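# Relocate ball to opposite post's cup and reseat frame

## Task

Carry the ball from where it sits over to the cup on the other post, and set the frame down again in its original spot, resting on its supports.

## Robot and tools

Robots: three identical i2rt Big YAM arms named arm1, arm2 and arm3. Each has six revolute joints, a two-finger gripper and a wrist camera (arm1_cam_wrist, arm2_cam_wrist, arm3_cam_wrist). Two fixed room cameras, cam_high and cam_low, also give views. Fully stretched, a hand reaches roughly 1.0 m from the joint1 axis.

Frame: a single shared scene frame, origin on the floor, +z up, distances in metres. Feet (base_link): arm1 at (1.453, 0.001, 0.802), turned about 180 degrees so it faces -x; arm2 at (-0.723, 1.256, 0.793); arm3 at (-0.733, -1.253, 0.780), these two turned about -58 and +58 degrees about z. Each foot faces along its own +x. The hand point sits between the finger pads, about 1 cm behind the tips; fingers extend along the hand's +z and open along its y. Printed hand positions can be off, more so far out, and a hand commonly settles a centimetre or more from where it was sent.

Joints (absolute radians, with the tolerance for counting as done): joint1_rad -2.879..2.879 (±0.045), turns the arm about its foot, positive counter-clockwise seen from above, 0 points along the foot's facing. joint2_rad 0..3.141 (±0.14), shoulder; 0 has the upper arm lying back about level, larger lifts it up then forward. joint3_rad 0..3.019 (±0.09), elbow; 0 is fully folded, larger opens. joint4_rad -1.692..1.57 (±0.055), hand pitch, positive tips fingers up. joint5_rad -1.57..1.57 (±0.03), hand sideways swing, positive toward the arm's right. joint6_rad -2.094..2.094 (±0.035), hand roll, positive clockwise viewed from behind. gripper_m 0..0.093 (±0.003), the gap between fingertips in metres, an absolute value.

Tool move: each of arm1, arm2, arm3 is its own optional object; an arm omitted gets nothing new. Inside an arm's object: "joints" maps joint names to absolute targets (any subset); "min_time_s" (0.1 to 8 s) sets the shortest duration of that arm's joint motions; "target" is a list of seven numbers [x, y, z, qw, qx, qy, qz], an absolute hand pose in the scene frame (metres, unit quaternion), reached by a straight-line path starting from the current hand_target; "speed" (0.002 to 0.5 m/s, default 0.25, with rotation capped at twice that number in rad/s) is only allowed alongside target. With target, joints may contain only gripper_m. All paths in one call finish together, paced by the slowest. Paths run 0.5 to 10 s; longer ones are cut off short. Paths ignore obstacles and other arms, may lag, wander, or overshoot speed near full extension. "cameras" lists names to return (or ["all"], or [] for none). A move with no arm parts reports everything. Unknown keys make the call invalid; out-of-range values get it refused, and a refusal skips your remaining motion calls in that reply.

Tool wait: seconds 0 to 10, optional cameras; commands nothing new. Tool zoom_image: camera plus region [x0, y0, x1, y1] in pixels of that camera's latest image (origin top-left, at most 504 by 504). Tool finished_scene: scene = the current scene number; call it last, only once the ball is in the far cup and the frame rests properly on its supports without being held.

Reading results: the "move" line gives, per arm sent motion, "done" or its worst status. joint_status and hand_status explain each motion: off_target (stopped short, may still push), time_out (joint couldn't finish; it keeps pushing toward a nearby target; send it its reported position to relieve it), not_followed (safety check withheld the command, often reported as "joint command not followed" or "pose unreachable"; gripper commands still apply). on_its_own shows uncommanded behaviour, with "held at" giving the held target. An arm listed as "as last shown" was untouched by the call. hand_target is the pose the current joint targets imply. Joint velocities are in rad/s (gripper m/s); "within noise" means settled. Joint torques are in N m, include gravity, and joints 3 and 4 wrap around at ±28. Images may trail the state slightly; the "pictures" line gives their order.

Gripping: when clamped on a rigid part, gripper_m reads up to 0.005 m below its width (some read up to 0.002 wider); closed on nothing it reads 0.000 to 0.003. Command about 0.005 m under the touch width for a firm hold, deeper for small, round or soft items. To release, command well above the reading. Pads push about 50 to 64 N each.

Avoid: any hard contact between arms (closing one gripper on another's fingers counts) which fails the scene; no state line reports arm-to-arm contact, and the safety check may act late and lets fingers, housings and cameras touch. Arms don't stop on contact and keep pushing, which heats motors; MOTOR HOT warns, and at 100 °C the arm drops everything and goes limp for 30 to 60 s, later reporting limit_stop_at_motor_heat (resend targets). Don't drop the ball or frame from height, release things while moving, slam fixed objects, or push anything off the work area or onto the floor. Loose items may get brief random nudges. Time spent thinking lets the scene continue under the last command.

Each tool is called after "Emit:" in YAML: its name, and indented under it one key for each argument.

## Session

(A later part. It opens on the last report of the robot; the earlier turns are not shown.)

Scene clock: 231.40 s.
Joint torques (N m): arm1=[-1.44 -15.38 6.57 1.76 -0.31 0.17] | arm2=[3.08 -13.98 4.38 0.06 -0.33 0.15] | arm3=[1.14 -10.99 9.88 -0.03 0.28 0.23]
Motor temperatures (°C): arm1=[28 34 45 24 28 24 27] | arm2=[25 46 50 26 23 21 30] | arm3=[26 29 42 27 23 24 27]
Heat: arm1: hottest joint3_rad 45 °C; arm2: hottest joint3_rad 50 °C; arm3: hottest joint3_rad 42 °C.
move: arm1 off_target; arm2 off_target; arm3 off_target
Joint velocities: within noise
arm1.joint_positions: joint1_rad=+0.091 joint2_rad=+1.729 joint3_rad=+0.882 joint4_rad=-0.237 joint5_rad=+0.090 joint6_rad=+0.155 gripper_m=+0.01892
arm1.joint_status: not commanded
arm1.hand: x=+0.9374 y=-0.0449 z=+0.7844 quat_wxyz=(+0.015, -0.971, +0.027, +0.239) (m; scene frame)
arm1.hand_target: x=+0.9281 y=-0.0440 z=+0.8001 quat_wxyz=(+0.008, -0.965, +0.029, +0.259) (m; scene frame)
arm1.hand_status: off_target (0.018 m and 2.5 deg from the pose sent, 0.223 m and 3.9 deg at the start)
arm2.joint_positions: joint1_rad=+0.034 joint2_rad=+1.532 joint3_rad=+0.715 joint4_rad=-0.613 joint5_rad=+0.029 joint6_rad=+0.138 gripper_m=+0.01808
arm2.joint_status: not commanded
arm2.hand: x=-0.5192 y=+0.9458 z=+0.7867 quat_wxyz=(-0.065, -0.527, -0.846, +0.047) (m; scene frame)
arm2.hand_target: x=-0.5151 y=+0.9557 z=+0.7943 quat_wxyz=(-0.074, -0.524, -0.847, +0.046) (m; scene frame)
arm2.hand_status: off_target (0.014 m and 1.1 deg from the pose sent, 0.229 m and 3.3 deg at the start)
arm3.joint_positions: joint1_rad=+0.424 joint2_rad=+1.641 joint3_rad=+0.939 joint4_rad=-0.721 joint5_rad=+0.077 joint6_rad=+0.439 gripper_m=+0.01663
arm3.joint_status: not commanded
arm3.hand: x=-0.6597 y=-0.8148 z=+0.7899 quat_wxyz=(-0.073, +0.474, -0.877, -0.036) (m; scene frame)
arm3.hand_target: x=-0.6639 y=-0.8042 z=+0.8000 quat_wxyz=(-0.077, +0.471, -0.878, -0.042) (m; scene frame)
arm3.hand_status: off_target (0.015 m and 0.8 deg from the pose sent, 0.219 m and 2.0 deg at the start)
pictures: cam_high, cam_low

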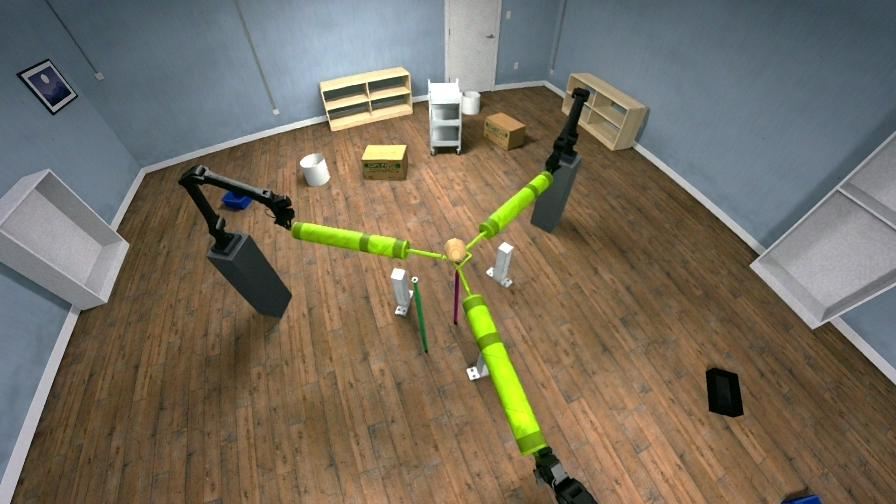

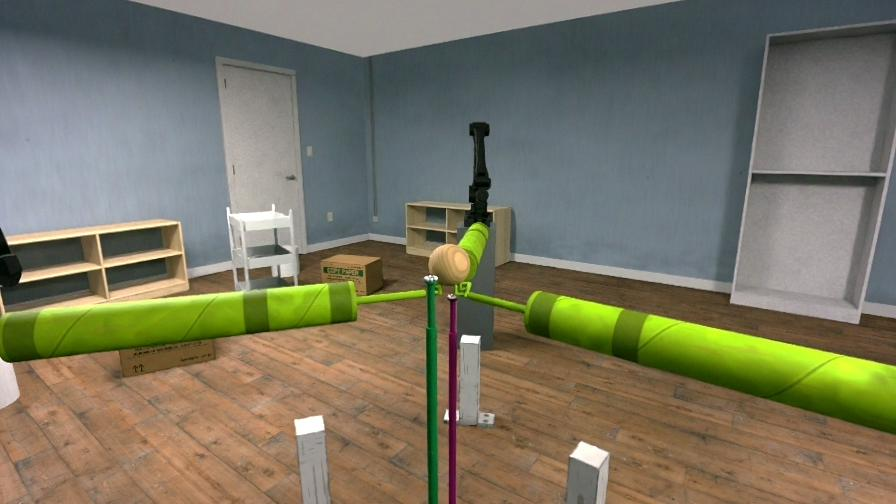

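Emit:
move:
  arm1: {"target":[0.924,-0.024,0.780,-0.0079,0.9654,-0.0295,-0.2587],"speed":0.06}
  arm2: {"target":[-0.519,0.975,0.772,0.0741,0.5242,0.8471,-0.0459],"speed":0.06}
  arm3: {"target":[-0.668,-0.785,0.771,0.0768,-0.4715,0.8776,0.0413],"speed":0.06}
  cameras: ["cam_high","cam_low"]

Emit:
zoom_image:
  camera: "cam_low"
  region: [405, 220, 505, 340]

Emit:
zoom_image:
  camera: "cam_high"
  region: [420, 220, 500, 300]

Scene clock: 249.40 s.
Joint torques (N m): arm1=[-1.73 -15.5 6.09 1.94 -0.44 0.17] | arm2=[3.08 -12.22 4.05 0.16 -0.27 0.14] | arm3=[1.14 -11.69 9.44 0.09 0.31 0.22]
Motor temperatures (°C): arm1=[28 35 40 24 28 24 27] | arm2=[25 42 44 26 23 21 30] | arm3=[26 30 42 27 23 24 27]
Heat: arm1: hottest joint3_rad 40 °C; arm2: hottest joint3_rad 44 °C; arm3: hottest joint3_rad 42 °C.
move: arm1 off_target; arm2 off_target; arm3 off_target
Joint velocities: arm1=[within noise] | arm2=[within noise] | arm3=[-0.015 -0.005 -0.022 -0.046 0.051 -0.007 0]
arm1.joint_positions: joint1_rad=+0.048 joint2_rad=+1.776 joint3_rad=+0.879 joint4_rad=-0.184 joint5_rad=+0.070 joint6_rad=+0.116 gripper_m=+0.01892
arm1.joint_status: not commanded
arm1.hand: x=+0.9333 y=-0.0261 z=+0.7659 quat_wxyz=(+0.015, -0.970, +0.026, +0.239) (m; scene frame)
arm1.hand_target: x=+0.9241 y=-0.0239 z=+0.7801 quat_wxyz=(+0.008, -0.965, +0.030, +0.259) (m; scene frame)
arm1.hand_status: off_target (0.017 m and 2.5 deg from the pose sent, 0.025 m and 2.5 deg at the start)
arm2.joint_positions: joint1_rad=+0.058 joint2_rad=+1.532 joint3_rad=+0.644 joint4_rad=-0.531 joint5_rad=+0.031 joint6_rad=+0.162 gripper_m=+0.01808
arm2.joint_status: not commanded
arm2.hand: x=-0.5222 y=+0.9647 z=+0.7690 quat_wxyz=(-0.071, -0.527, -0.846, +0.048) (m; scene frame)
arm2.hand_target: x=-0.5193 y=+0.9748 z=+0.7715 quat_wxyz=(-0.074, -0.524, -0.847, +0.046) (m; scene frame)
arm2.hand_status: off_target (0.011 m and 0.6 deg from the pose sent, 0.033 m and 1.1 deg at the start)
arm3.joint_positions: joint1_rad=+0.439 joint2_rad=+1.731 joint3_rad=+0.969 joint4_rad=-0.662 joint5_rad=+0.079 joint6_rad=+0.453 gripper_m=+0.01663
arm3.joint_status: not commanded
arm3.hand: x=-0.6636 y=-0.7962 z=+0.7629 quat_wxyz=(-0.073, +0.474, -0.877, -0.037) (m; scene frame)
arm3.hand_target: x=-0.6680 y=-0.7852 z=+0.7711 quat_wxyz=(-0.077, +0.472, -0.878, -0.042) (m; scene frame)
arm3.hand_status: off_target (0.014 m and 0.8 deg from the pose sent, 0.036 m and 0.8 deg at the start)
pictures: cam_high, cam_low

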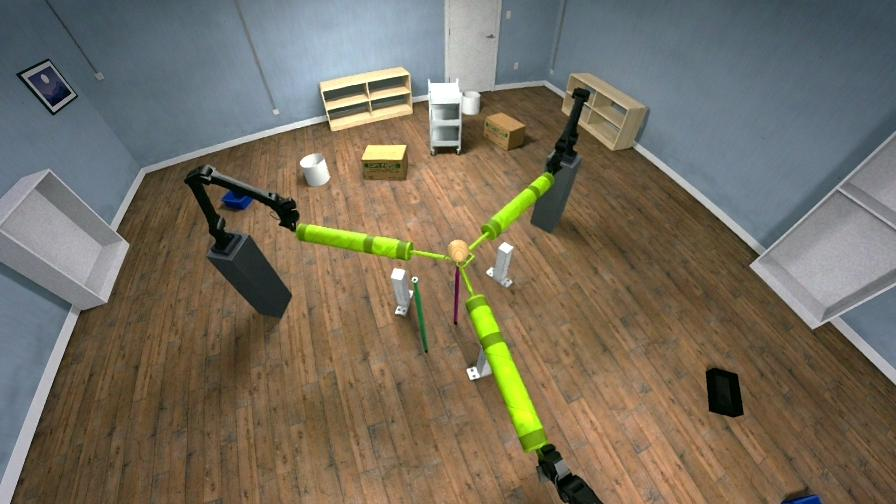

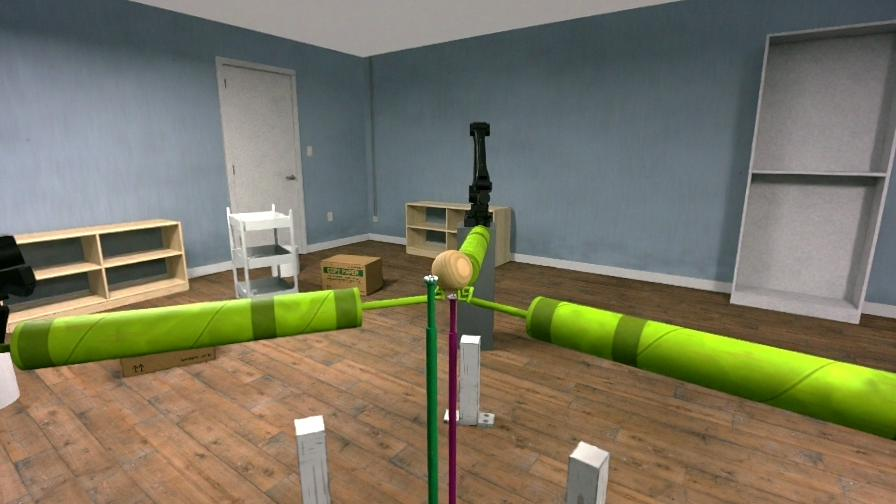

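Scaled by 4.200 from the camera's 896x504 image, which has a finer 1280x720 frame.

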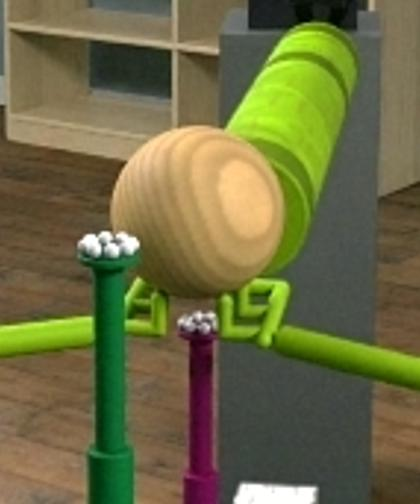

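Scaled by 6.300 from the camera's 896x504 image, which has a finer 1280x720 frame.

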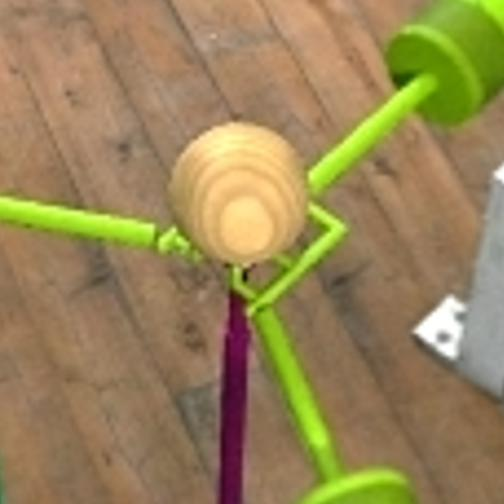

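Emit:
move:
  arm1: {"target":[0.922,-0.016,0.765,-0.0079,0.9654,-0.0295,-0.2587],"speed":0.05}
  arm2: {"target":[-0.521,0.981,0.753,0.0741,0.5242,0.8471,-0.0459],"speed":0.05}
  arm3: {"target":[-0.670,-0.778,0.757,0.0768,-0.4715,0.8776,0.0413],"speed":0.05}
  cameras: ["cam_high","cam_low"]

Emit:
zoom_image:
  camera: "cam_low"
  region: [415, 235, 495, 325]

Emit:
zoom_image:
  camera: "cam_high"
  region: [420, 220, 500, 300]

Scene clock: 263.10 s.
Joint torques (N m): arm1=[-1.79 -15.79 5.78 1.92 -0.49 0.15] | arm2=[3.02 -9.7 4.03 0.39 -0.3 0.14] | arm3=[1.2 -11.87 9.33 0.17 0.31 0.21]
Motor temperatures (°C): arm1=[28 35 39 24 28 24 27] | arm2=[25 40 41 26 23 21 30] | arm3=[26 30 43 27 23 24 28]
Heat: arm1: hottest joint3_rad 39 °C; arm2: hottest joint3_rad 41 °C; arm3: hottest joint3_rad 43 °C.
move: arm1 off_target; arm2 off_target; arm3 off_target
Joint velocities: within noise
arm1.joint_positions: joint1_rad=+0.031 joint2_rad=+1.814 joint3_rad=+0.877 joint4_rad=-0.142 joint5_rad=+0.062 joint6_rad=+0.102 gripper_m=+0.01892
arm1.joint_status: not commanded
arm1.hand: x=+0.9314 y=-0.0187 z=+0.7509 quat_wxyz=(+0.015, -0.970, +0.027, +0.239) (m; scene frame)
arm1.hand_target: x=+0.9222 y=-0.0159 z=+0.7650 quat_wxyz=(+0.008, -0.965, +0.029, +0.259) (m; scene frame)
arm1.hand_status: off_target (0.017 m and 2.5 deg from the pose sent, 0.015 m and 2.5 deg at the start)
arm2.joint_positions: joint1_rad=+0.066 joint2_rad=+1.540 joint3_rad=+0.610 joint4_rad=-0.465 joint5_rad=+0.034 joint6_rad=+0.169 gripper_m=+0.01808
arm2.joint_status: not commanded
arm2.hand: x=-0.5228 y=+0.9692 z=+0.7592 quat_wxyz=(-0.081, -0.526, -0.845, +0.053) (m; scene frame)
arm2.hand_target: x=-0.5213 y=+0.9809 z=+0.7532 quat_wxyz=(-0.074, -0.524, -0.847, +0.046) (m; scene frame)
arm2.hand_status: off_target (0.013 m and 1.2 deg from the pose sent, 0.023 m and 0.6 deg at the start)
arm3.joint_positions: joint1_rad=+0.444 joint2_rad=+1.771 joint3_rad=+0.979 joint4_rad=-0.634 joint5_rad=+0.080 joint6_rad=+0.460 gripper_m=+0.01663
arm3.joint_status: not commanded
arm3.hand: x=-0.6655 y=-0.7905 z=+0.7492 quat_wxyz=(-0.072, +0.474, -0.877, -0.036) (m; scene frame)
arm3.hand_target: x=-0.6701 y=-0.7783 z=+0.7572 quat_wxyz=(-0.077, +0.472, -0.878, -0.042) (m; scene frame)
arm3.hand_status: off_target (0.015 m and 0.9 deg from the pose sent, 0.020 m and 0.8 deg at the start)
pictures: cam_high, cam_low

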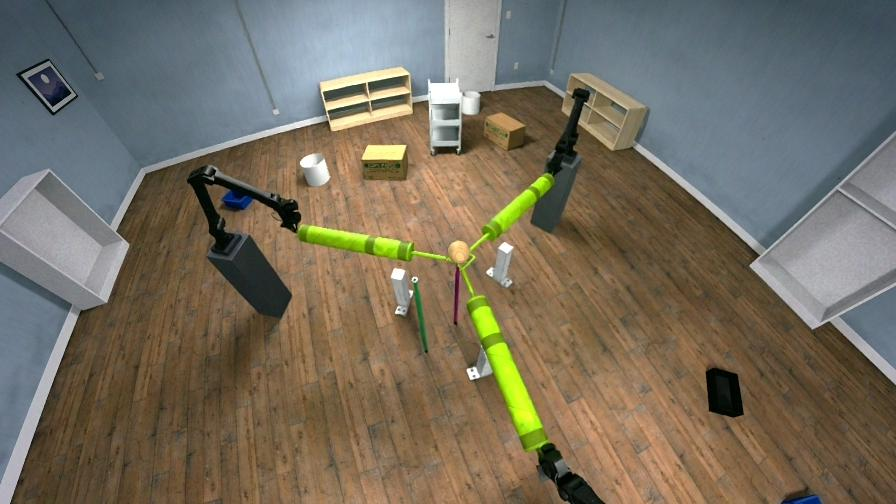

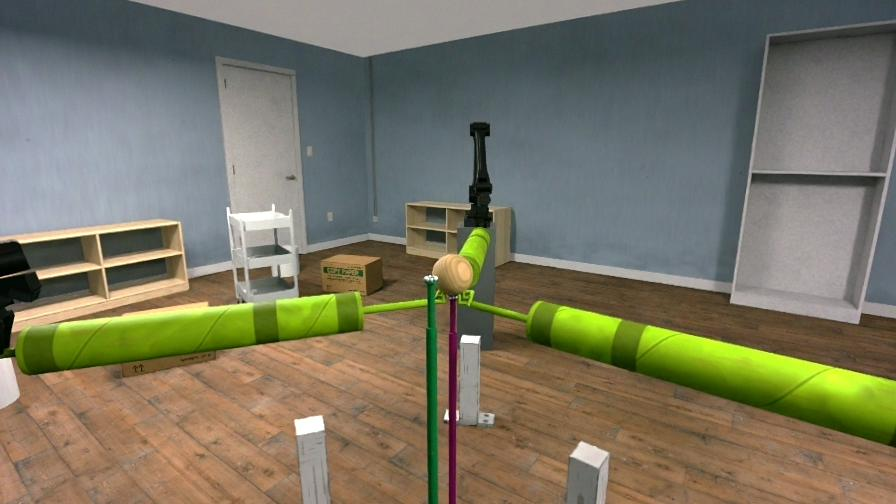

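Scaled by 5.600 from the camera's 896x504 image, which has a finer 1280x720 frame.

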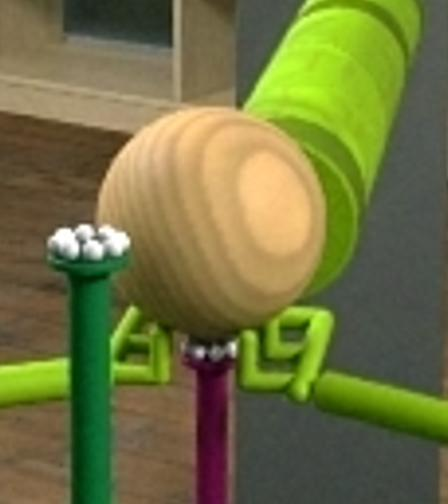

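Scaled by 6.300 from the camera's 896x504 image, which has a finer 1280x720 frame.

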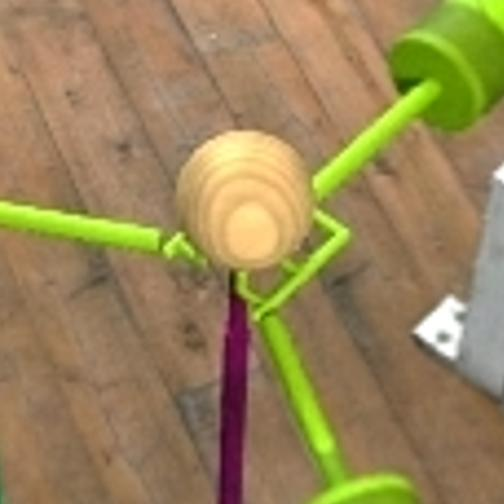

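Emit:
move:
  arm1: {"target":[0.922,-0.016,0.735,-0.0079,0.9654,-0.0295,-0.2587],"speed":0.04}
  arm2: {"target":[-0.522,0.981,0.717,0.0741,0.5242,0.8471,-0.0459],"speed":0.04}
  arm3: {"target":[-0.671,-0.778,0.727,0.0768,-0.4715,0.8776,0.0413],"speed":0.04}
  cameras: ["cam_high","cam_low"]

Emit:
zoom_image:
  camera: "cam_low"
  region: [415, 235, 495, 325]

Emit:
zoom_image:
  camera: "cam_high"
  region: [420, 220, 500, 300]

Scene clock: 272.13 s.
Joint torques (N m): arm1=[-1.73 -15.74 5.18 2.06 -0.45 0.17] | arm2=[2.32 -9.88 3.29 0.61 -0.27 0.1] | arm3=[1.03 -12.22 7.61 0.81 0.32 0.2]
Motor temperatures (°C): arm1=[28 35 38 24 27 24 27] | arm2=[25 39 39 26 23 21 30] | arm3=[26 30 42 27 23 24 28]
Heat: arm1: hottest joint3_rad 38 °C; arm2: hottest joint2_rad 39 °C; arm3: hottest joint3_rad 42 °C.
move: arm1 off_target; arm2 off_target; arm3 done
Joint velocities: within noise
arm1.joint_positions: joint1_rad=+0.030 joint2_rad=+1.883 joint3_rad=+0.872 joint4_rad=-0.065 joint5_rad=+0.061 joint6_rad=+0.101 gripper_m=+0.01892
arm1.joint_status: not commanded
arm1.hand: x=+0.9307 y=-0.0183 z=+0.7239 quat_wxyz=(+0.015, -0.970, +0.027, +0.241) (m; scene frame)
arm1.hand_target: x=+0.9221 y=-0.0161 z=+0.7350 quat_wxyz=(+0.008, -0.966, +0.029, +0.259) (m; scene frame)
arm1.hand_status: off_target (0.014 m and 2.2 deg from the pose sent, 0.019 m and 2.5 deg at the start)
arm2.joint_positions: joint1_rad=+0.072 joint2_rad=+1.649 joint3_rad=+0.586 joint4_rad=-0.337 joint5_rad=+0.033 joint6_rad=+0.172 gripper_m=+0.01808
arm2.joint_status: not commanded
arm2.hand: x=-0.5222 y=+0.9720 z=+0.7233 quat_wxyz=(-0.079, -0.525, -0.846, +0.052) (m; scene frame)
arm2.hand_target: x=-0.5223 y=+0.9811 z=+0.7172 quat_wxyz=(-0.074, -0.524, -0.847, +0.046) (m; scene frame)
arm2.hand_status: off_target (0.011 m and 0.9 deg from the pose sent, 0.044 m and 1.2 deg at the start)
arm3.joint_positions: joint1_rad=+0.448 joint2_rad=+1.832 joint3_rad=+0.979 joint4_rad=-0.574 joint5_rad=+0.080 joint6_rad=+0.463 gripper_m=+0.01663
arm3.joint_status: not commanded
arm3.hand: x=-0.6668 y=-0.7862 z=+0.7238 quat_wxyz=(-0.072, +0.474, -0.877, -0.035) (m; scene frame)
arm3.hand_target: x=-0.6711 y=-0.7782 z=+0.7270 quat_wxyz=(-0.077, +0.472, -0.877, -0.041) (m; scene frame)
arm3.hand_status: done (0.010 m and 1.0 deg from the pose sent, 0.026 m and 0.9 deg at the start)
pictures: cam_high, cam_low

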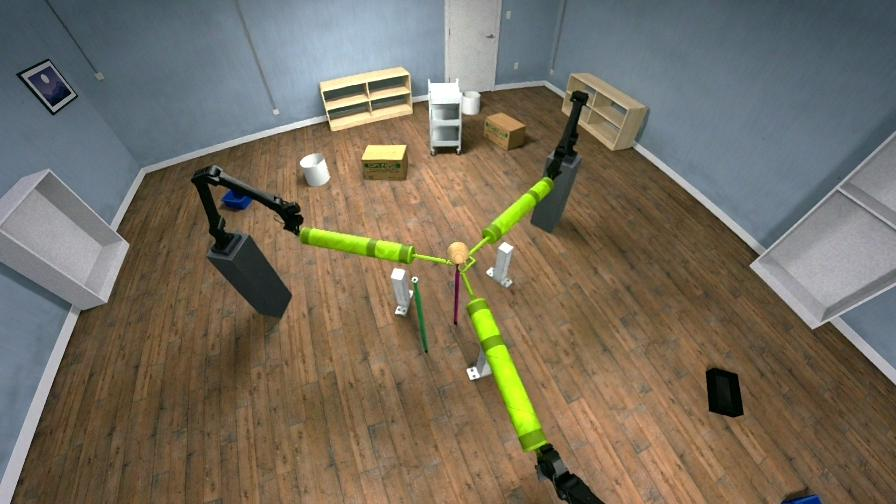

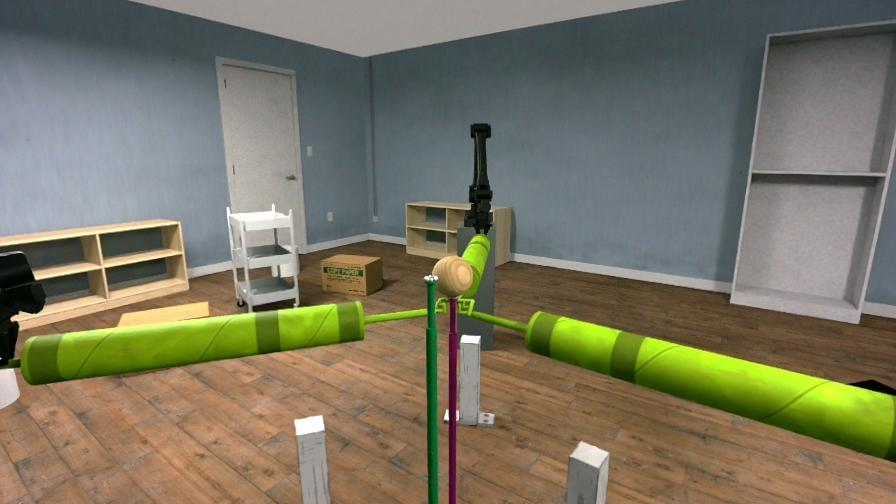

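Scaled by 5.600 from the camera's 896x504 image, which has a finer 1280x720 frame.

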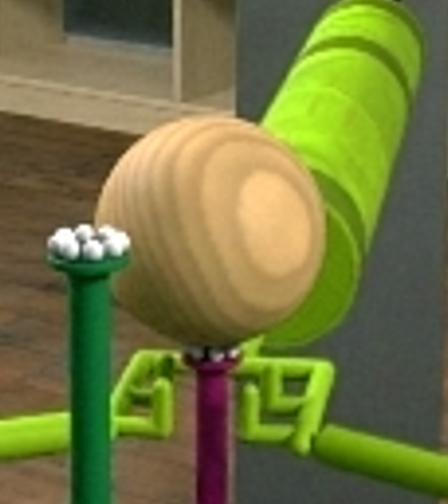

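Scaled by 6.300 from the camera's 896x504 image, which has a finer 1280x720 frame.

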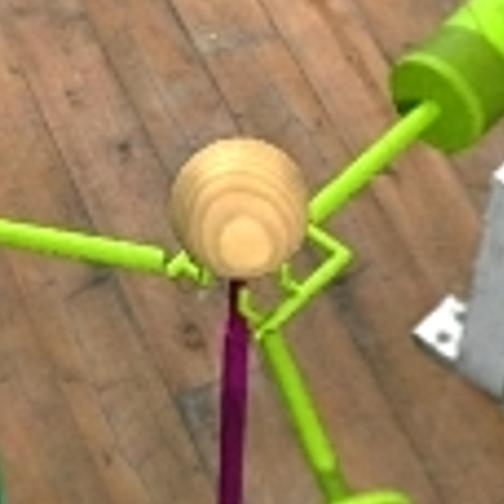

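Emit:
move:
  arm1: {"target":[0.922,-0.016,0.711,-0.0079,0.9654,-0.0295,-0.2587],"speed":0.06}
  arm2: {"target":[-0.522,0.981,0.693,0.0741,0.5242,0.8471,-0.0459],"speed":0.06}
  arm3: {"target":[-0.671,-0.778,0.703,0.0768,-0.4715,0.8776,0.0413],"speed":0.06}

Emit:
move:
  arm1: {"target":[0.881,0.0445,0.711,-0.0079,0.9654,-0.0295,-0.2587],"speed":0.06}
  arm2: {"target":[-0.553,1.048,0.695,0.0741,0.5242,0.8471,-0.0459],"speed":0.06}
  arm3: {"target":[-0.714,-0.712,0.705,0.0768,-0.4715,0.8776,0.0413],"speed":0.06}
  cameras: ["cam_high","cam_low"]

Emit:
zoom_image:
  camera: "cam_low"
  region: [415, 235, 495, 345]

Scene clock: 284.00 s.
Joint torques (N m): arm1=[-1.61 -15.91 4.77 2.02 -0.44 0.18] | arm2=[2.02 -10.29 2.67 0.69 -0.21 0.07] | arm3=[0.91 -12.69 6.71 1.03 0.28 0.18]
Motor temperatures (°C): arm1=[28 35 36 24 27 24 27] | arm2=[25 38 37 26 23 21 30] | arm3=[26 30 41 27 23 24 28]
Heat: arm1: hottest joint3_rad 36 °C; arm2: hottest joint2_rad 38 °C; arm3: hottest joint3_rad 41 °C.
move: arm1 off_target; arm2 done; arm3 done
Joint velocities: within noise
arm1.joint_positions: joint1_rad=+0.029 joint2_rad=+1.944 joint3_rad=+0.870 joint4_rad=+0.000 joint5_rad=+0.061 joint6_rad=+0.100 gripper_m=+0.01892
arm1.joint_status: not commanded
arm1.hand: x=+0.9308 y=-0.0175 z=+0.7004 quat_wxyz=(+0.015, -0.970, +0.027, +0.242) (m; scene frame)
arm1.hand_target: x=+0.9221 y=-0.0160 z=+0.7111 quat_wxyz=(+0.008, -0.965, +0.029, +0.259) (m; scene frame)
arm1.hand_status: off_target (0.014 m and 2.1 deg from the pose sent, 0.016 m and 2.2 deg at the start)
arm2.joint_positions: joint1_rad=+0.075 joint2_rad=+1.731 joint3_rad=+0.580 joint4_rad=-0.252 joint5_rad=+0.031 joint6_rad=+0.175 gripper_m=+0.01808
arm2.joint_status: not commanded
arm2.hand: x=-0.5213 y=+0.9731 z=+0.6988 quat_wxyz=(-0.079, -0.525, -0.846, +0.050) (m; scene frame)
arm2.hand_target: x=-0.5222 y=+0.9811 z=+0.6932 quat_wxyz=(-0.074, -0.524, -0.847, +0.046) (m; scene frame)
arm2.hand_status: done (0.010 m and 0.7 deg from the pose sent, 0.032 m and 0.9 deg at the start)
arm3.joint_positions: joint1_rad=+0.449 joint2_rad=+1.886 joint3_rad=+0.976 joint4_rad=-0.519 joint5_rad=+0.081 joint6_rad=+0.464 gripper_m=+0.01663
arm3.joint_status: not commanded
arm3.hand: x=-0.6671 y=-0.7846 z=+0.7007 quat_wxyz=(-0.072, +0.474, -0.877, -0.034) (m; scene frame)
arm3.hand_target: x=-0.6709 y=-0.7780 z=+0.7032 quat_wxyz=(-0.077, +0.471, -0.878, -0.041) (m; scene frame)
arm3.hand_status: done (0.008 m and 1.0 deg from the pose sent, 0.023 m and 0.9 deg at the start)
pictures: none

Scene clock: 285.93 s.
Joint torques (N m): arm1=[-1.67 -16.91 7.12 0.84 -0.53 0.15] | arm2=[2.61 -10.46 1.14 0.14 -0.23 0.1] | arm3=[1.55 -13.86 9.36 -0.25 0.12 0.22]
Motor temperatures (°C): arm1=[28 35 36 24 27 24 27] | arm2=[25 38 37 26 23 21 30] | arm3=[26 30 41 27 23 24 28]
Heat: arm1: hottest joint3_rad 36 °C; arm2: hottest joint2_rad 38 °C; arm3: hottest joint3_rad 41 °C.
move: arm1 off_target; arm2 off_target; arm3 off_target
Joint velocities: within noise
arm1.joint_positions: joint1_rad=-0.099 joint2_rad=+2.003 joint3_rad=+0.972 joint4_rad=-0.034 joint5_rad=-0.003 joint6_rad=-0.008 gripper_m=+0.01892
arm1.joint_status: not commanded
arm1.hand: x=+0.8964 y=+0.0409 z=+0.6973 quat_wxyz=(+0.013, -0.969, +0.029, +0.245) (m; scene frame)
arm1.hand_target: x=+0.8814 y=+0.0446 z=+0.7112 quat_wxyz=(+0.008, -0.965, +0.029, +0.259) (m; scene frame)
arm1.hand_status: off_target (0.021 m and 1.7 deg from the pose sent, 0.080 m and 2.1 deg at the start)
arm2.joint_positions: joint1_rad=+0.134 joint2_rad=+1.648 joint3_rad=+0.394 joint4_rad=-0.160 joint5_rad=+0.042 joint6_rad=+0.236 gripper_m=+0.01808
arm2.joint_status: not commanded
arm2.hand: x=-0.5511 y=+1.0374 z=+0.6925 quat_wxyz=(-0.074, -0.526, -0.846, +0.049) (m; scene frame)
arm2.hand_target: x=-0.5532 y=+1.0477 z=+0.6944 quat_wxyz=(-0.074, -0.524, -0.847, +0.046) (m; scene frame)
arm2.hand_status: off_target (0.011 m and 0.5 deg from the pose sent, 0.081 m and 0.7 deg at the start)
arm3.joint_positions: joint1_rad=+0.538 joint2_rad=+1.990 joint3_rad=+1.157 joint4_rad=-0.587 joint5_rad=+0.100 joint6_rad=+0.556 gripper_m=+0.01663
arm3.joint_status: not commanded
arm3.hand: x=-0.7044 y=-0.7221 z=+0.6993 quat_wxyz=(-0.078, +0.472, -0.877, -0.040) (m; scene frame)
arm3.hand_target: x=-0.7141 y=-0.7123 z=+0.7051 quat_wxyz=(-0.077, +0.472, -0.877, -0.042) (m; scene frame)
arm3.hand_status: off_target (0.015 m and 0.3 deg from the pose sent, 0.087 m and 1.0 deg at the start)
pictures: cam_high, cam_low

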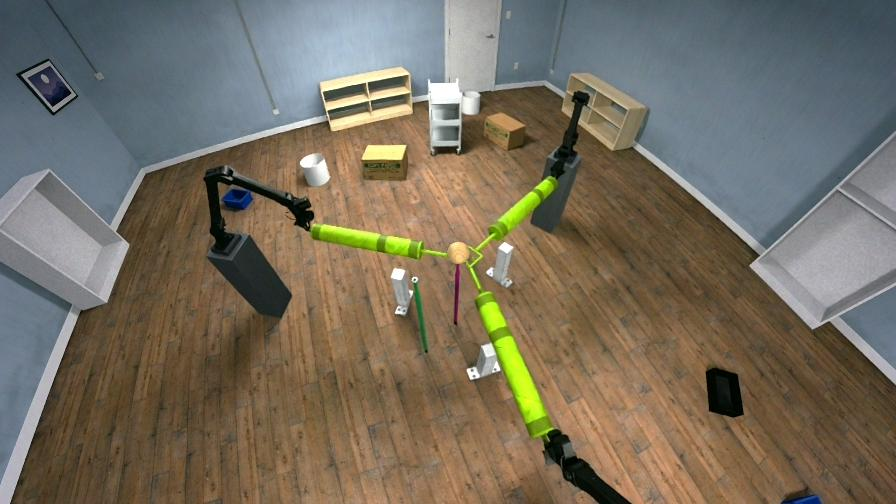

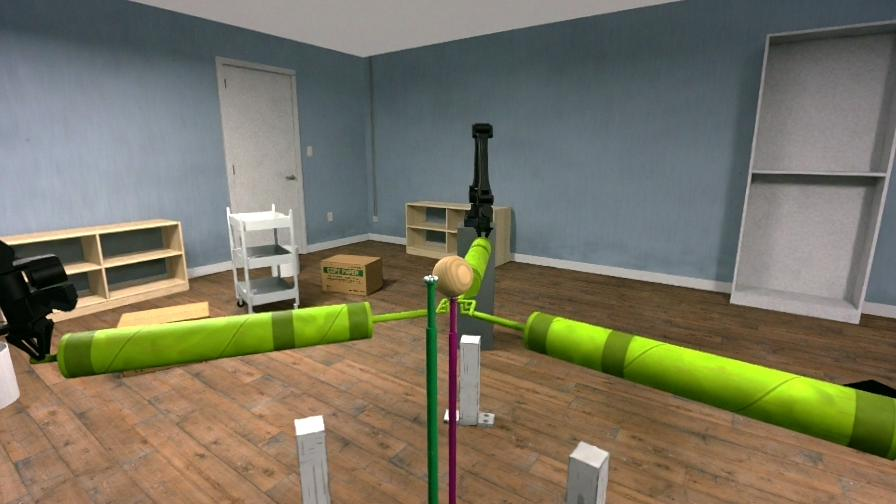

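Scaled by 4.582 from the camera's 896x504 image, which has a finer 1280x720 frame.

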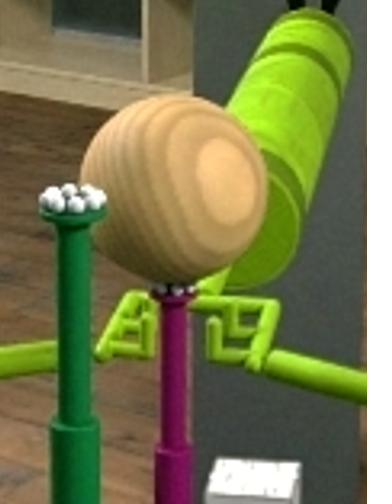

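Emit:
move:
  arm1: {"target":[0.876,0.0465,0.525,-0.0079,0.9654,-0.0295,-0.2587],"speed":0.14}
  arm2: {"target":[-0.555,1.050,0.512,0.0741,0.5242,0.8471,-0.0459],"speed":0.14}
  arm3: {"target":[-0.719,-0.710,0.513,0.0768,-0.4715,0.8776,0.0413],"speed":0.14}

Scene clock: 295.50 s.
Joint torques (N m): arm1=[-1.61 -19.08 3.38 1.8 -0.51 0.16] | arm2=[2.43 -10.7 -2.7 0.75 -0.22 0.06] | arm3=[1.67 -15.85 5.67 0.54 0.13 0.2]
Motor temperatures (°C): arm1=[28 34 36 24 27 24 27] | arm2=[25 37 36 26 23 21 30] | arm3=[26 30 40 27 23 24 28]
Heat: arm1: hottest joint3_rad 36 °C; arm2: hottest joint2_rad 37 °C; arm3: hottest joint3_rad 40 °C.
move: arm1 off_target; arm2 done; arm3 off_target
Joint velocities: within noise
arm1.joint_positions: joint1_rad=-0.099 joint2_rad=+2.484 joint3_rad=+1.137 joint4_rad=+0.272 joint5_rad=-0.003 joint6_rad=-0.009 gripper_m=+0.01892
arm1.joint_status: not commanded
arm1.hand: x=+0.8912 y=+0.0430 z=+0.5133 quat_wxyz=(+0.013, -0.970, +0.028, +0.240) (m; scene frame)
arm1.hand_target: x=+0.8763 y=+0.0466 z=+0.5251 quat_wxyz=(+0.008, -0.965, +0.029, +0.259) (m; scene frame)
arm1.hand_status: off_target (0.019 m and 2.3 deg from the pose sent, 0.174 m and 1.7 deg at the start)
arm2.joint_positions: joint1_rad=+0.139 joint2_rad=+2.436 joint3_rad=+0.531 joint4_rad=+0.500 joint5_rad=+0.042 joint6_rad=+0.243 gripper_m=+0.01808
arm2.joint_status: not commanded
arm2.hand: x=-0.5533 y=+1.0408 z=+0.5164 quat_wxyz=(-0.079, -0.527, -0.845, +0.050) (m; scene frame)
arm2.hand_target: x=-0.5553 y=+1.0499 z=+0.5122 quat_wxyz=(-0.074, -0.524, -0.847, +0.046) (m; scene frame)
arm2.hand_status: done (0.010 m and 0.8 deg from the pose sent, 0.181 m and 0.5 deg at the start)
arm3.joint_positions: joint1_rad=+0.545 joint2_rad=+2.420 joint3_rad=+1.252 joint4_rad=-0.267 joint5_rad=+0.101 joint6_rad=+0.566 gripper_m=+0.01663
arm3.joint_status: not commanded
arm3.hand: x=-0.7086 y=-0.7199 z=+0.5114 quat_wxyz=(-0.075, +0.471, -0.878, -0.034) (m; scene frame)
arm3.hand_target: x=-0.7190 y=-0.7102 z=+0.5132 quat_wxyz=(-0.077, +0.471, -0.878, -0.042) (m; scene frame)
arm3.hand_status: off_target (0.014 m and 0.8 deg from the pose sent, 0.187 m and 0.2 deg at the start)
pictures: none

Emit:
move:
  arm1: {"target":[0.875,0.0465,0.476,-0.0079,0.9654,-0.0295,-0.2587],"speed":0.1}
  arm2: {"target":[-0.554,1.049,0.460,0.0741,0.5242,0.8471,-0.0459],"speed":0.1}
  arm3: {"target":[-0.720,-0.710,0.463,0.0768,-0.4715,0.8776,0.0413],"speed":0.1}

Emit:
move:
  arm1: {"target":[0.875,0.0465,0.446,-0.0079,0.9654,-0.0295,-0.2587],"speed":0.03}
  arm2: {"target":[-0.554,1.049,0.436,0.0741,0.5242,0.8471,-0.0459],"speed":0.03}
  arm3: {"target":[-0.720,-0.710,0.436,0.0768,-0.4715,0.8776,0.0413],"speed":0.03}
  cameras: ["cam_high","cam_low"]

Emit:
zoom_image:
  camera: "cam_high"
  region: [260, 200, 540, 490]

Scene clock: 305.27 s.
Joint torques (N m): arm1=[-1.49 -19.25 2.89 1.88 -0.49 0.17] | arm2=[2.37 -11.34 -3.11 0.73 -0.2 0.05] | arm3=[1.44 -16.09 5.11 0.65 0.14 0.19]
Motor temperatures (°C): arm1=[28 34 35 24 27 24 28] | arm2=[25 36 35 26 23 21 30] | arm3=[26 30 38 27 23 24 28]
Heat: arm1: hottest joint3_rad 35 °C; arm2: hottest joint2_rad 36 °C; arm3: hottest joint3_rad 38 °C.
move: arm1 off_target; arm2 done; arm3 off_target
Joint velocities: within noise
arm1.joint_positions: joint1_rad=-0.099 joint2_rad=+2.609 joint3_rad=+1.216 joint4_rad=+0.321 joint5_rad=-0.003 joint6_rad=-0.009 gripper_m=+0.01892
arm1.joint_status: not commanded
arm1.hand: x=+0.8895 y=+0.0436 z=+0.4658 quat_wxyz=(+0.013, -0.970, +0.028, +0.241) (m; scene frame)
arm1.hand_target: x=+0.8753 y=+0.0466 z=+0.4761 quat_wxyz=(+0.008, -0.965, +0.029, +0.259) (m; scene frame)
arm1.hand_status: off_target (0.018 m and 2.2 deg from the pose sent, 0.041 m and 2.3 deg at the start)
arm2.joint_positions: joint1_rad=+0.141 joint2_rad=+2.618 joint3_rad=+0.631 joint4_rad=+0.578 joint5_rad=+0.042 joint6_rad=+0.246 gripper_m=+0.01808
arm2.joint_status: not commanded
arm2.hand: x=-0.5529 y=+1.0409 z=+0.4643 quat_wxyz=(-0.077, -0.527, -0.845, +0.049) (m; scene frame)
arm2.hand_target: x=-0.5543 y=+1.0489 z=+0.4602 quat_wxyz=(-0.074, -0.524, -0.847, +0.046) (m; scene frame)
arm2.hand_status: done (0.009 m and 0.7 deg from the pose sent, 0.057 m and 0.9 deg at the start)
arm3.joint_positions: joint1_rad=+0.549 joint2_rad=+2.539 joint3_rad=+1.314 joint4_rad=-0.210 joint5_rad=+0.101 joint6_rad=+0.569 gripper_m=+0.01663
arm3.joint_status: not commanded
arm3.hand: x=-0.7108 y=-0.7193 z=+0.4628 quat_wxyz=(-0.075, +0.471, -0.878, -0.034) (m; scene frame)
arm3.hand_target: x=-0.7200 y=-0.7103 z=+0.4632 quat_wxyz=(-0.077, +0.471, -0.878, -0.041) (m; scene frame)
arm3.hand_status: off_target (0.013 m and 0.9 deg from the pose sent, 0.051 m and 0.9 deg at the start)
pictures: none

Scene clock: 306.77 s.
Joint torques (N m): arm1=[-1.49 -16.38 4.72 2.28 -0.48 0.17] | arm2=[2.32 -9.11 -1.76 0.9 -0.2 0.05] | arm3=[1.44 -14.27 6.01 1.21 0.15 0.18]
Motor temperatures (°C): arm1=[28 34 34 24 27 24 28] | arm2=[25 36 34 26 23 21 30] | arm3=[26 30 38 27 23 24 28]
Heat: arm1: hottest joint2_rad 34 °C; arm2: hottest joint2_rad 36 °C; arm3: hottest joint3_rad 38 °C.
move: arm1 off_target; arm2 off_target; arm3 off_target
Joint velocities: within noise
arm1.joint_positions: joint1_rad=-0.099 joint2_rad=+2.648 joint3_rad=+1.242 joint4_rad=+0.337 joint5_rad=-0.003 joint6_rad=-0.009 gripper_m=+0.01892
arm1.joint_status: not commanded
arm1.hand: x=+0.8884 y=+0.0438 z=+0.4514 quat_wxyz=(+0.013, -0.970, +0.028, +0.243) (m; scene frame)
arm1.hand_target: x=+0.8757 y=+0.0465 z=+0.4466 quat_wxyz=(+0.008, -0.966, +0.029, +0.259) (m; scene frame)
arm1.hand_status: off_target (0.015 m and 2.0 deg from the pose sent, 0.025 m and 2.2 deg at the start)
arm2.joint_positions: joint1_rad=+0.142 joint2_rad=+2.664 joint3_rad=+0.660 joint4_rad=+0.600 joint5_rad=+0.042 joint6_rad=+0.247 gripper_m=+0.01808
arm2.joint_status: not commanded
arm2.hand: x=-0.5524 y=+1.0404 z=+0.4505 quat_wxyz=(-0.079, -0.527, -0.845, +0.050) (m; scene frame)
arm2.hand_target: x=-0.5544 y=+1.0491 z=+0.4368 quat_wxyz=(-0.074, -0.524, -0.847, +0.046) (m; scene frame)
arm2.hand_status: off_target (0.017 m and 0.9 deg from the pose sent, 0.029 m and 0.7 deg at the start)
arm3.joint_positions: joint1_rad=+0.550 joint2_rad=+2.578 joint3_rad=+1.339 joint4_rad=-0.198 joint5_rad=+0.101 joint6_rad=+0.570 gripper_m=+0.01663
arm3.joint_status: not commanded
arm3.hand: x=-0.7110 y=-0.7188 z=+0.4470 quat_wxyz=(-0.074, +0.471, -0.878, -0.034) (m; scene frame)
arm3.hand_target: x=-0.7200 y=-0.7104 z=+0.4367 quat_wxyz=(-0.077, +0.472, -0.878, -0.041) (m; scene frame)
arm3.hand_status: off_target (0.017 m and 0.9 deg from the pose sent, 0.030 m and 0.9 deg at the start)
pictures: cam_high, cam_low

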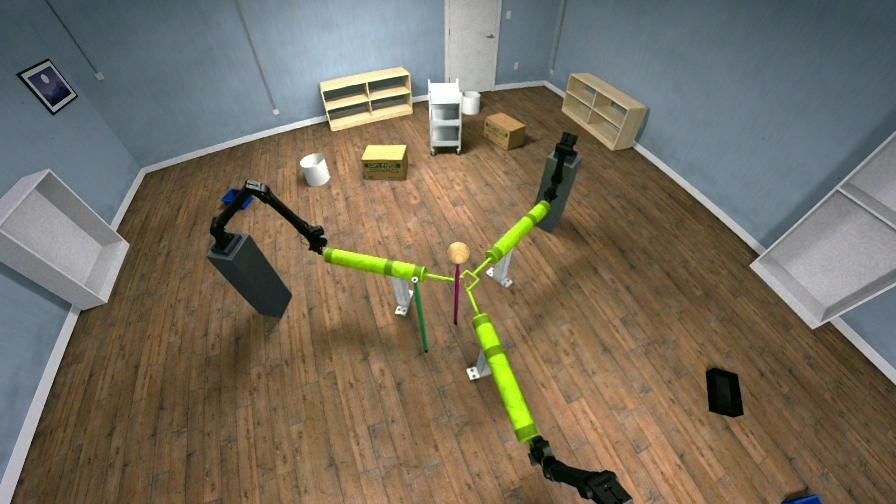

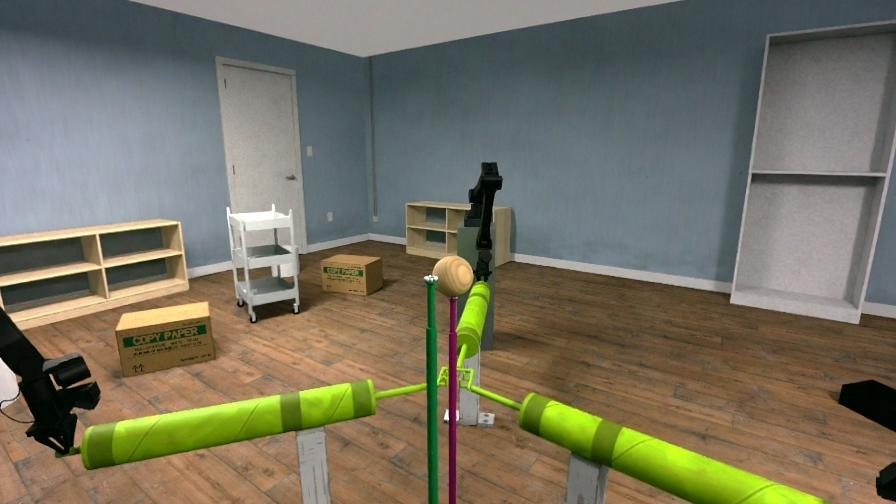

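Scaled by 1.738 from the camera's 896x504 image, which has a finer 1280x720 frame.

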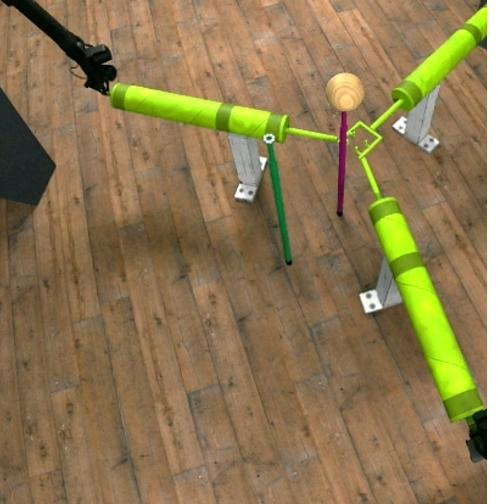

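Matches the initial placement. Release and rise.

Emit:
move:
  arm1: {"joints":{"gripper_m":0.055}}
  arm2: {"joints":{"gripper_m":0.055}}
  arm3: {"joints":{"gripper_m":0.055}}

Emit:
move:
  arm1: {"target":[0.88,0.044,0.57,-0.0079,0.9654,-0.0295,-0.2587],"speed":0.15}
  arm2: {"target":[-0.555,1.045,0.57,0.0741,0.5242,0.8471,-0.0459],"speed":0.15}
  arm3: {"target":[-0.716,-0.716,0.57,0.0768,-0.4715,0.8776,0.0413],"speed":0.15}
  cameras: ["cam_high","cam_low"]

Scene clock: 313.00 s.
Joint torques (N m): arm1=[-1.49 -17.85 3.3 1.94 -0.14 0.17] | arm2=[2.02 -11.05 -2.69 0.73 -0.15 0.04] | arm3=[0.26 -15.03 5.39 1.21 0.15 0.13]
Motor temperatures (°C): arm1=[28 34 34 24 27 24 27] | arm2=[25 36 34 26 23 21 30] | arm3=[26 30 38 27 23 24 28]
Heat: arm1: hottest joint2_rad 34 °C; arm2: hottest joint2_rad 36 °C; arm3: hottest joint3_rad 38 °C.
move: arm1 done; arm2 done; arm3 done
Joint velocities: within noise
arm1.joint_positions: joint1_rad=-0.099 joint2_rad=+2.669 joint3_rad=+1.261 joint4_rad=+0.345 joint5_rad=-0.013 joint6_rad=-0.009 gripper_m=+0.05485
arm1.joint_status: all done
arm1.hand: x=+0.8851 y=+0.0425 z=+0.4446 quat_wxyz=(+0.008, -0.969, +0.027, +0.246) (m; scene frame)
arm1.hand_target: x=+0.8757 y=+0.0465 z=+0.4465 quat_wxyz=(+0.008, -0.966, +0.029, +0.258) (m; scene frame)
arm1.hand_status: not commanded
arm2.joint_positions: joint1_rad=+0.146 joint2_rad=+2.689 joint3_rad=+0.671 joint4_rad=+0.604 joint5_rad=+0.041 joint6_rad=+0.247 gripper_m=+0.05487
arm2.joint_status: all done
arm2.hand: x=-0.5542 y=+1.0444 z=+0.4430 quat_wxyz=(-0.075, -0.526, -0.846, +0.048) (m; scene frame)
arm2.hand_target: x=-0.5545 y=+1.0492 z=+0.4368 quat_wxyz=(-0.074, -0.524, -0.847, +0.046) (m; scene frame)
arm2.hand_status: not commanded
arm3.joint_positions: joint1_rad=+0.558 joint2_rad=+2.588 joint3_rad=+1.346 joint4_rad=-0.198 joint5_rad=+0.101 joint6_rad=+0.574 gripper_m=+0.05489
arm3.joint_status: all done
arm3.hand: x=-0.7158 y=-0.7187 z=+0.4433 quat_wxyz=(-0.074, +0.473, -0.877, -0.033) (m; scene frame)
arm3.hand_target: x=-0.7200 y=-0.7105 z=+0.4367 quat_wxyz=(-0.077, +0.472, -0.878, -0.041) (m; scene frame)
arm3.hand_status: not commanded
pictures: none

Scene clock: 314.73 s.
Joint torques (N m): arm1=[-1.38 -19.19 2.89 1.09 -0.11 0.19] | arm2=[0.62 -12.81 -2.41 -0.12 -0.16 -0.12] | arm3=[0.03 -17.2 4.74 0.31 0.11 0.05]
Motor temperatures (°C): arm1=[28 34 34 24 27 24 27] | arm2=[24 36 34 26 23 21 30] | arm3=[26 30 38 27 23 24 28]
Heat: arm1: hottest joint2_rad 34 °C; arm2: hottest joint2_rad 36 °C; arm3: hottest joint3_rad 38 °C.
move: arm1 done; arm2 done; arm3 off_target
Joint velocities: within noise
arm1.joint_positions: joint1_rad=-0.099 joint2_rad=+2.367 joint3_rad=+1.084 joint4_rad=+0.236 joint5_rad=-0.013 joint6_rad=-0.009 gripper_m=+0.05491
arm1.joint_status: not commanded
arm1.hand: x=+0.8839 y=+0.0414 z=+0.5615 quat_wxyz=(+0.009, -0.967, +0.027, +0.254) (m; scene frame)
arm1.hand_target: x=+0.8800 y=+0.0440 z=+0.5699 quat_wxyz=(+0.008, -0.965, +0.029, +0.259) (m; scene frame)
arm1.hand_status: done (0.010 m and 0.6 deg from the pose sent, 0.125 m and 1.5 deg at the start)
arm2.joint_positions: joint1_rad=+0.146 joint2_rad=+2.233 joint3_rad=+0.462 joint4_rad=+0.365 joint5_rad=+0.039 joint6_rad=+0.247 gripper_m=+0.05493
arm2.joint_status: not commanded
arm2.hand: x=-0.5500 y=+1.0410 z=+0.5657 quat_wxyz=(-0.079, -0.526, -0.846, +0.048) (m; scene frame)
arm2.hand_target: x=-0.5550 y=+1.0451 z=+0.5698 quat_wxyz=(-0.074, -0.524, -0.847, +0.046) (m; scene frame)
arm2.hand_status: done (0.008 m and 0.6 deg from the pose sent, 0.127 m and 0.3 deg at the start)
arm3.joint_positions: joint1_rad=+0.558 joint2_rad=+2.302 joint3_rad=+1.204 joint4_rad=-0.334 joint5_rad=+0.101 joint6_rad=+0.574 gripper_m=+0.05495
arm3.joint_status: not commanded
arm3.hand: x=-0.7154 y=-0.7208 z=+0.5598 quat_wxyz=(-0.075, +0.473, -0.877, -0.036) (m; scene frame)
arm3.hand_target: x=-0.7159 y=-0.7160 z=+0.5699 quat_wxyz=(-0.077, +0.472, -0.878, -0.041) (m; scene frame)
arm3.hand_status: off_target (0.011 m and 0.7 deg from the pose sent, 0.127 m and 1.0 deg at the start)
pictures: cam_high, cam_low

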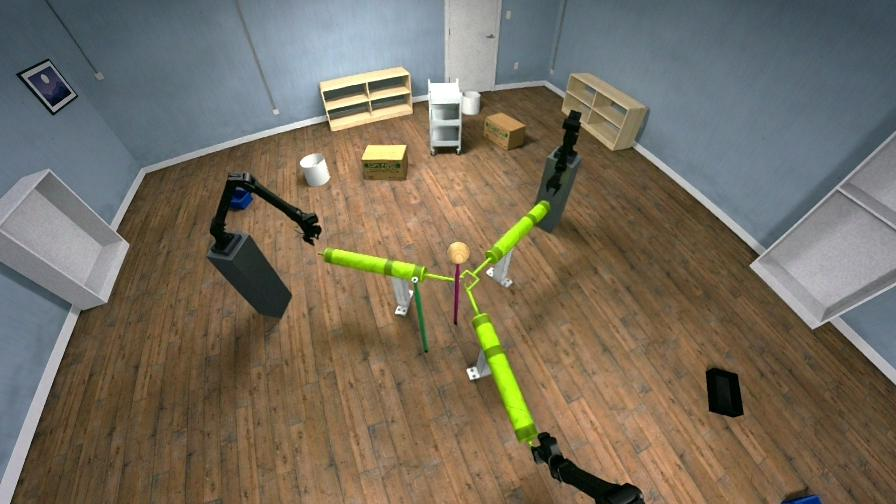

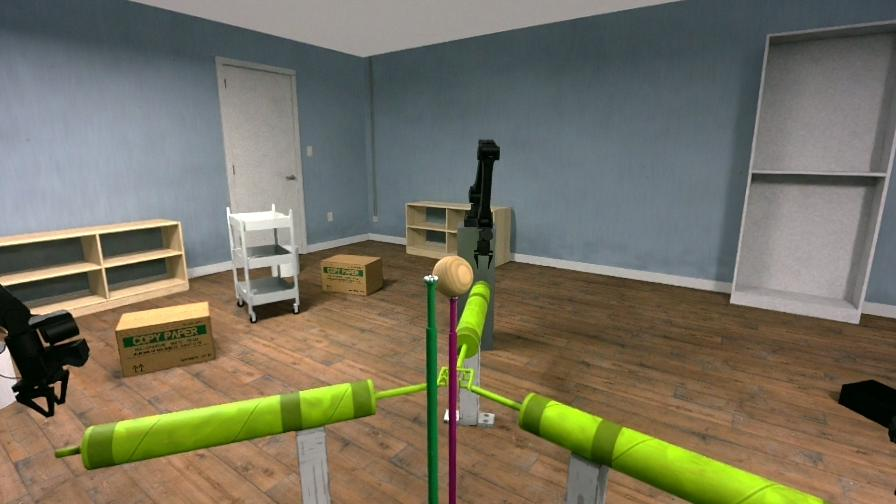

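Emit:
finished_scene:
  scene: 2

The scene is finished: the task was done.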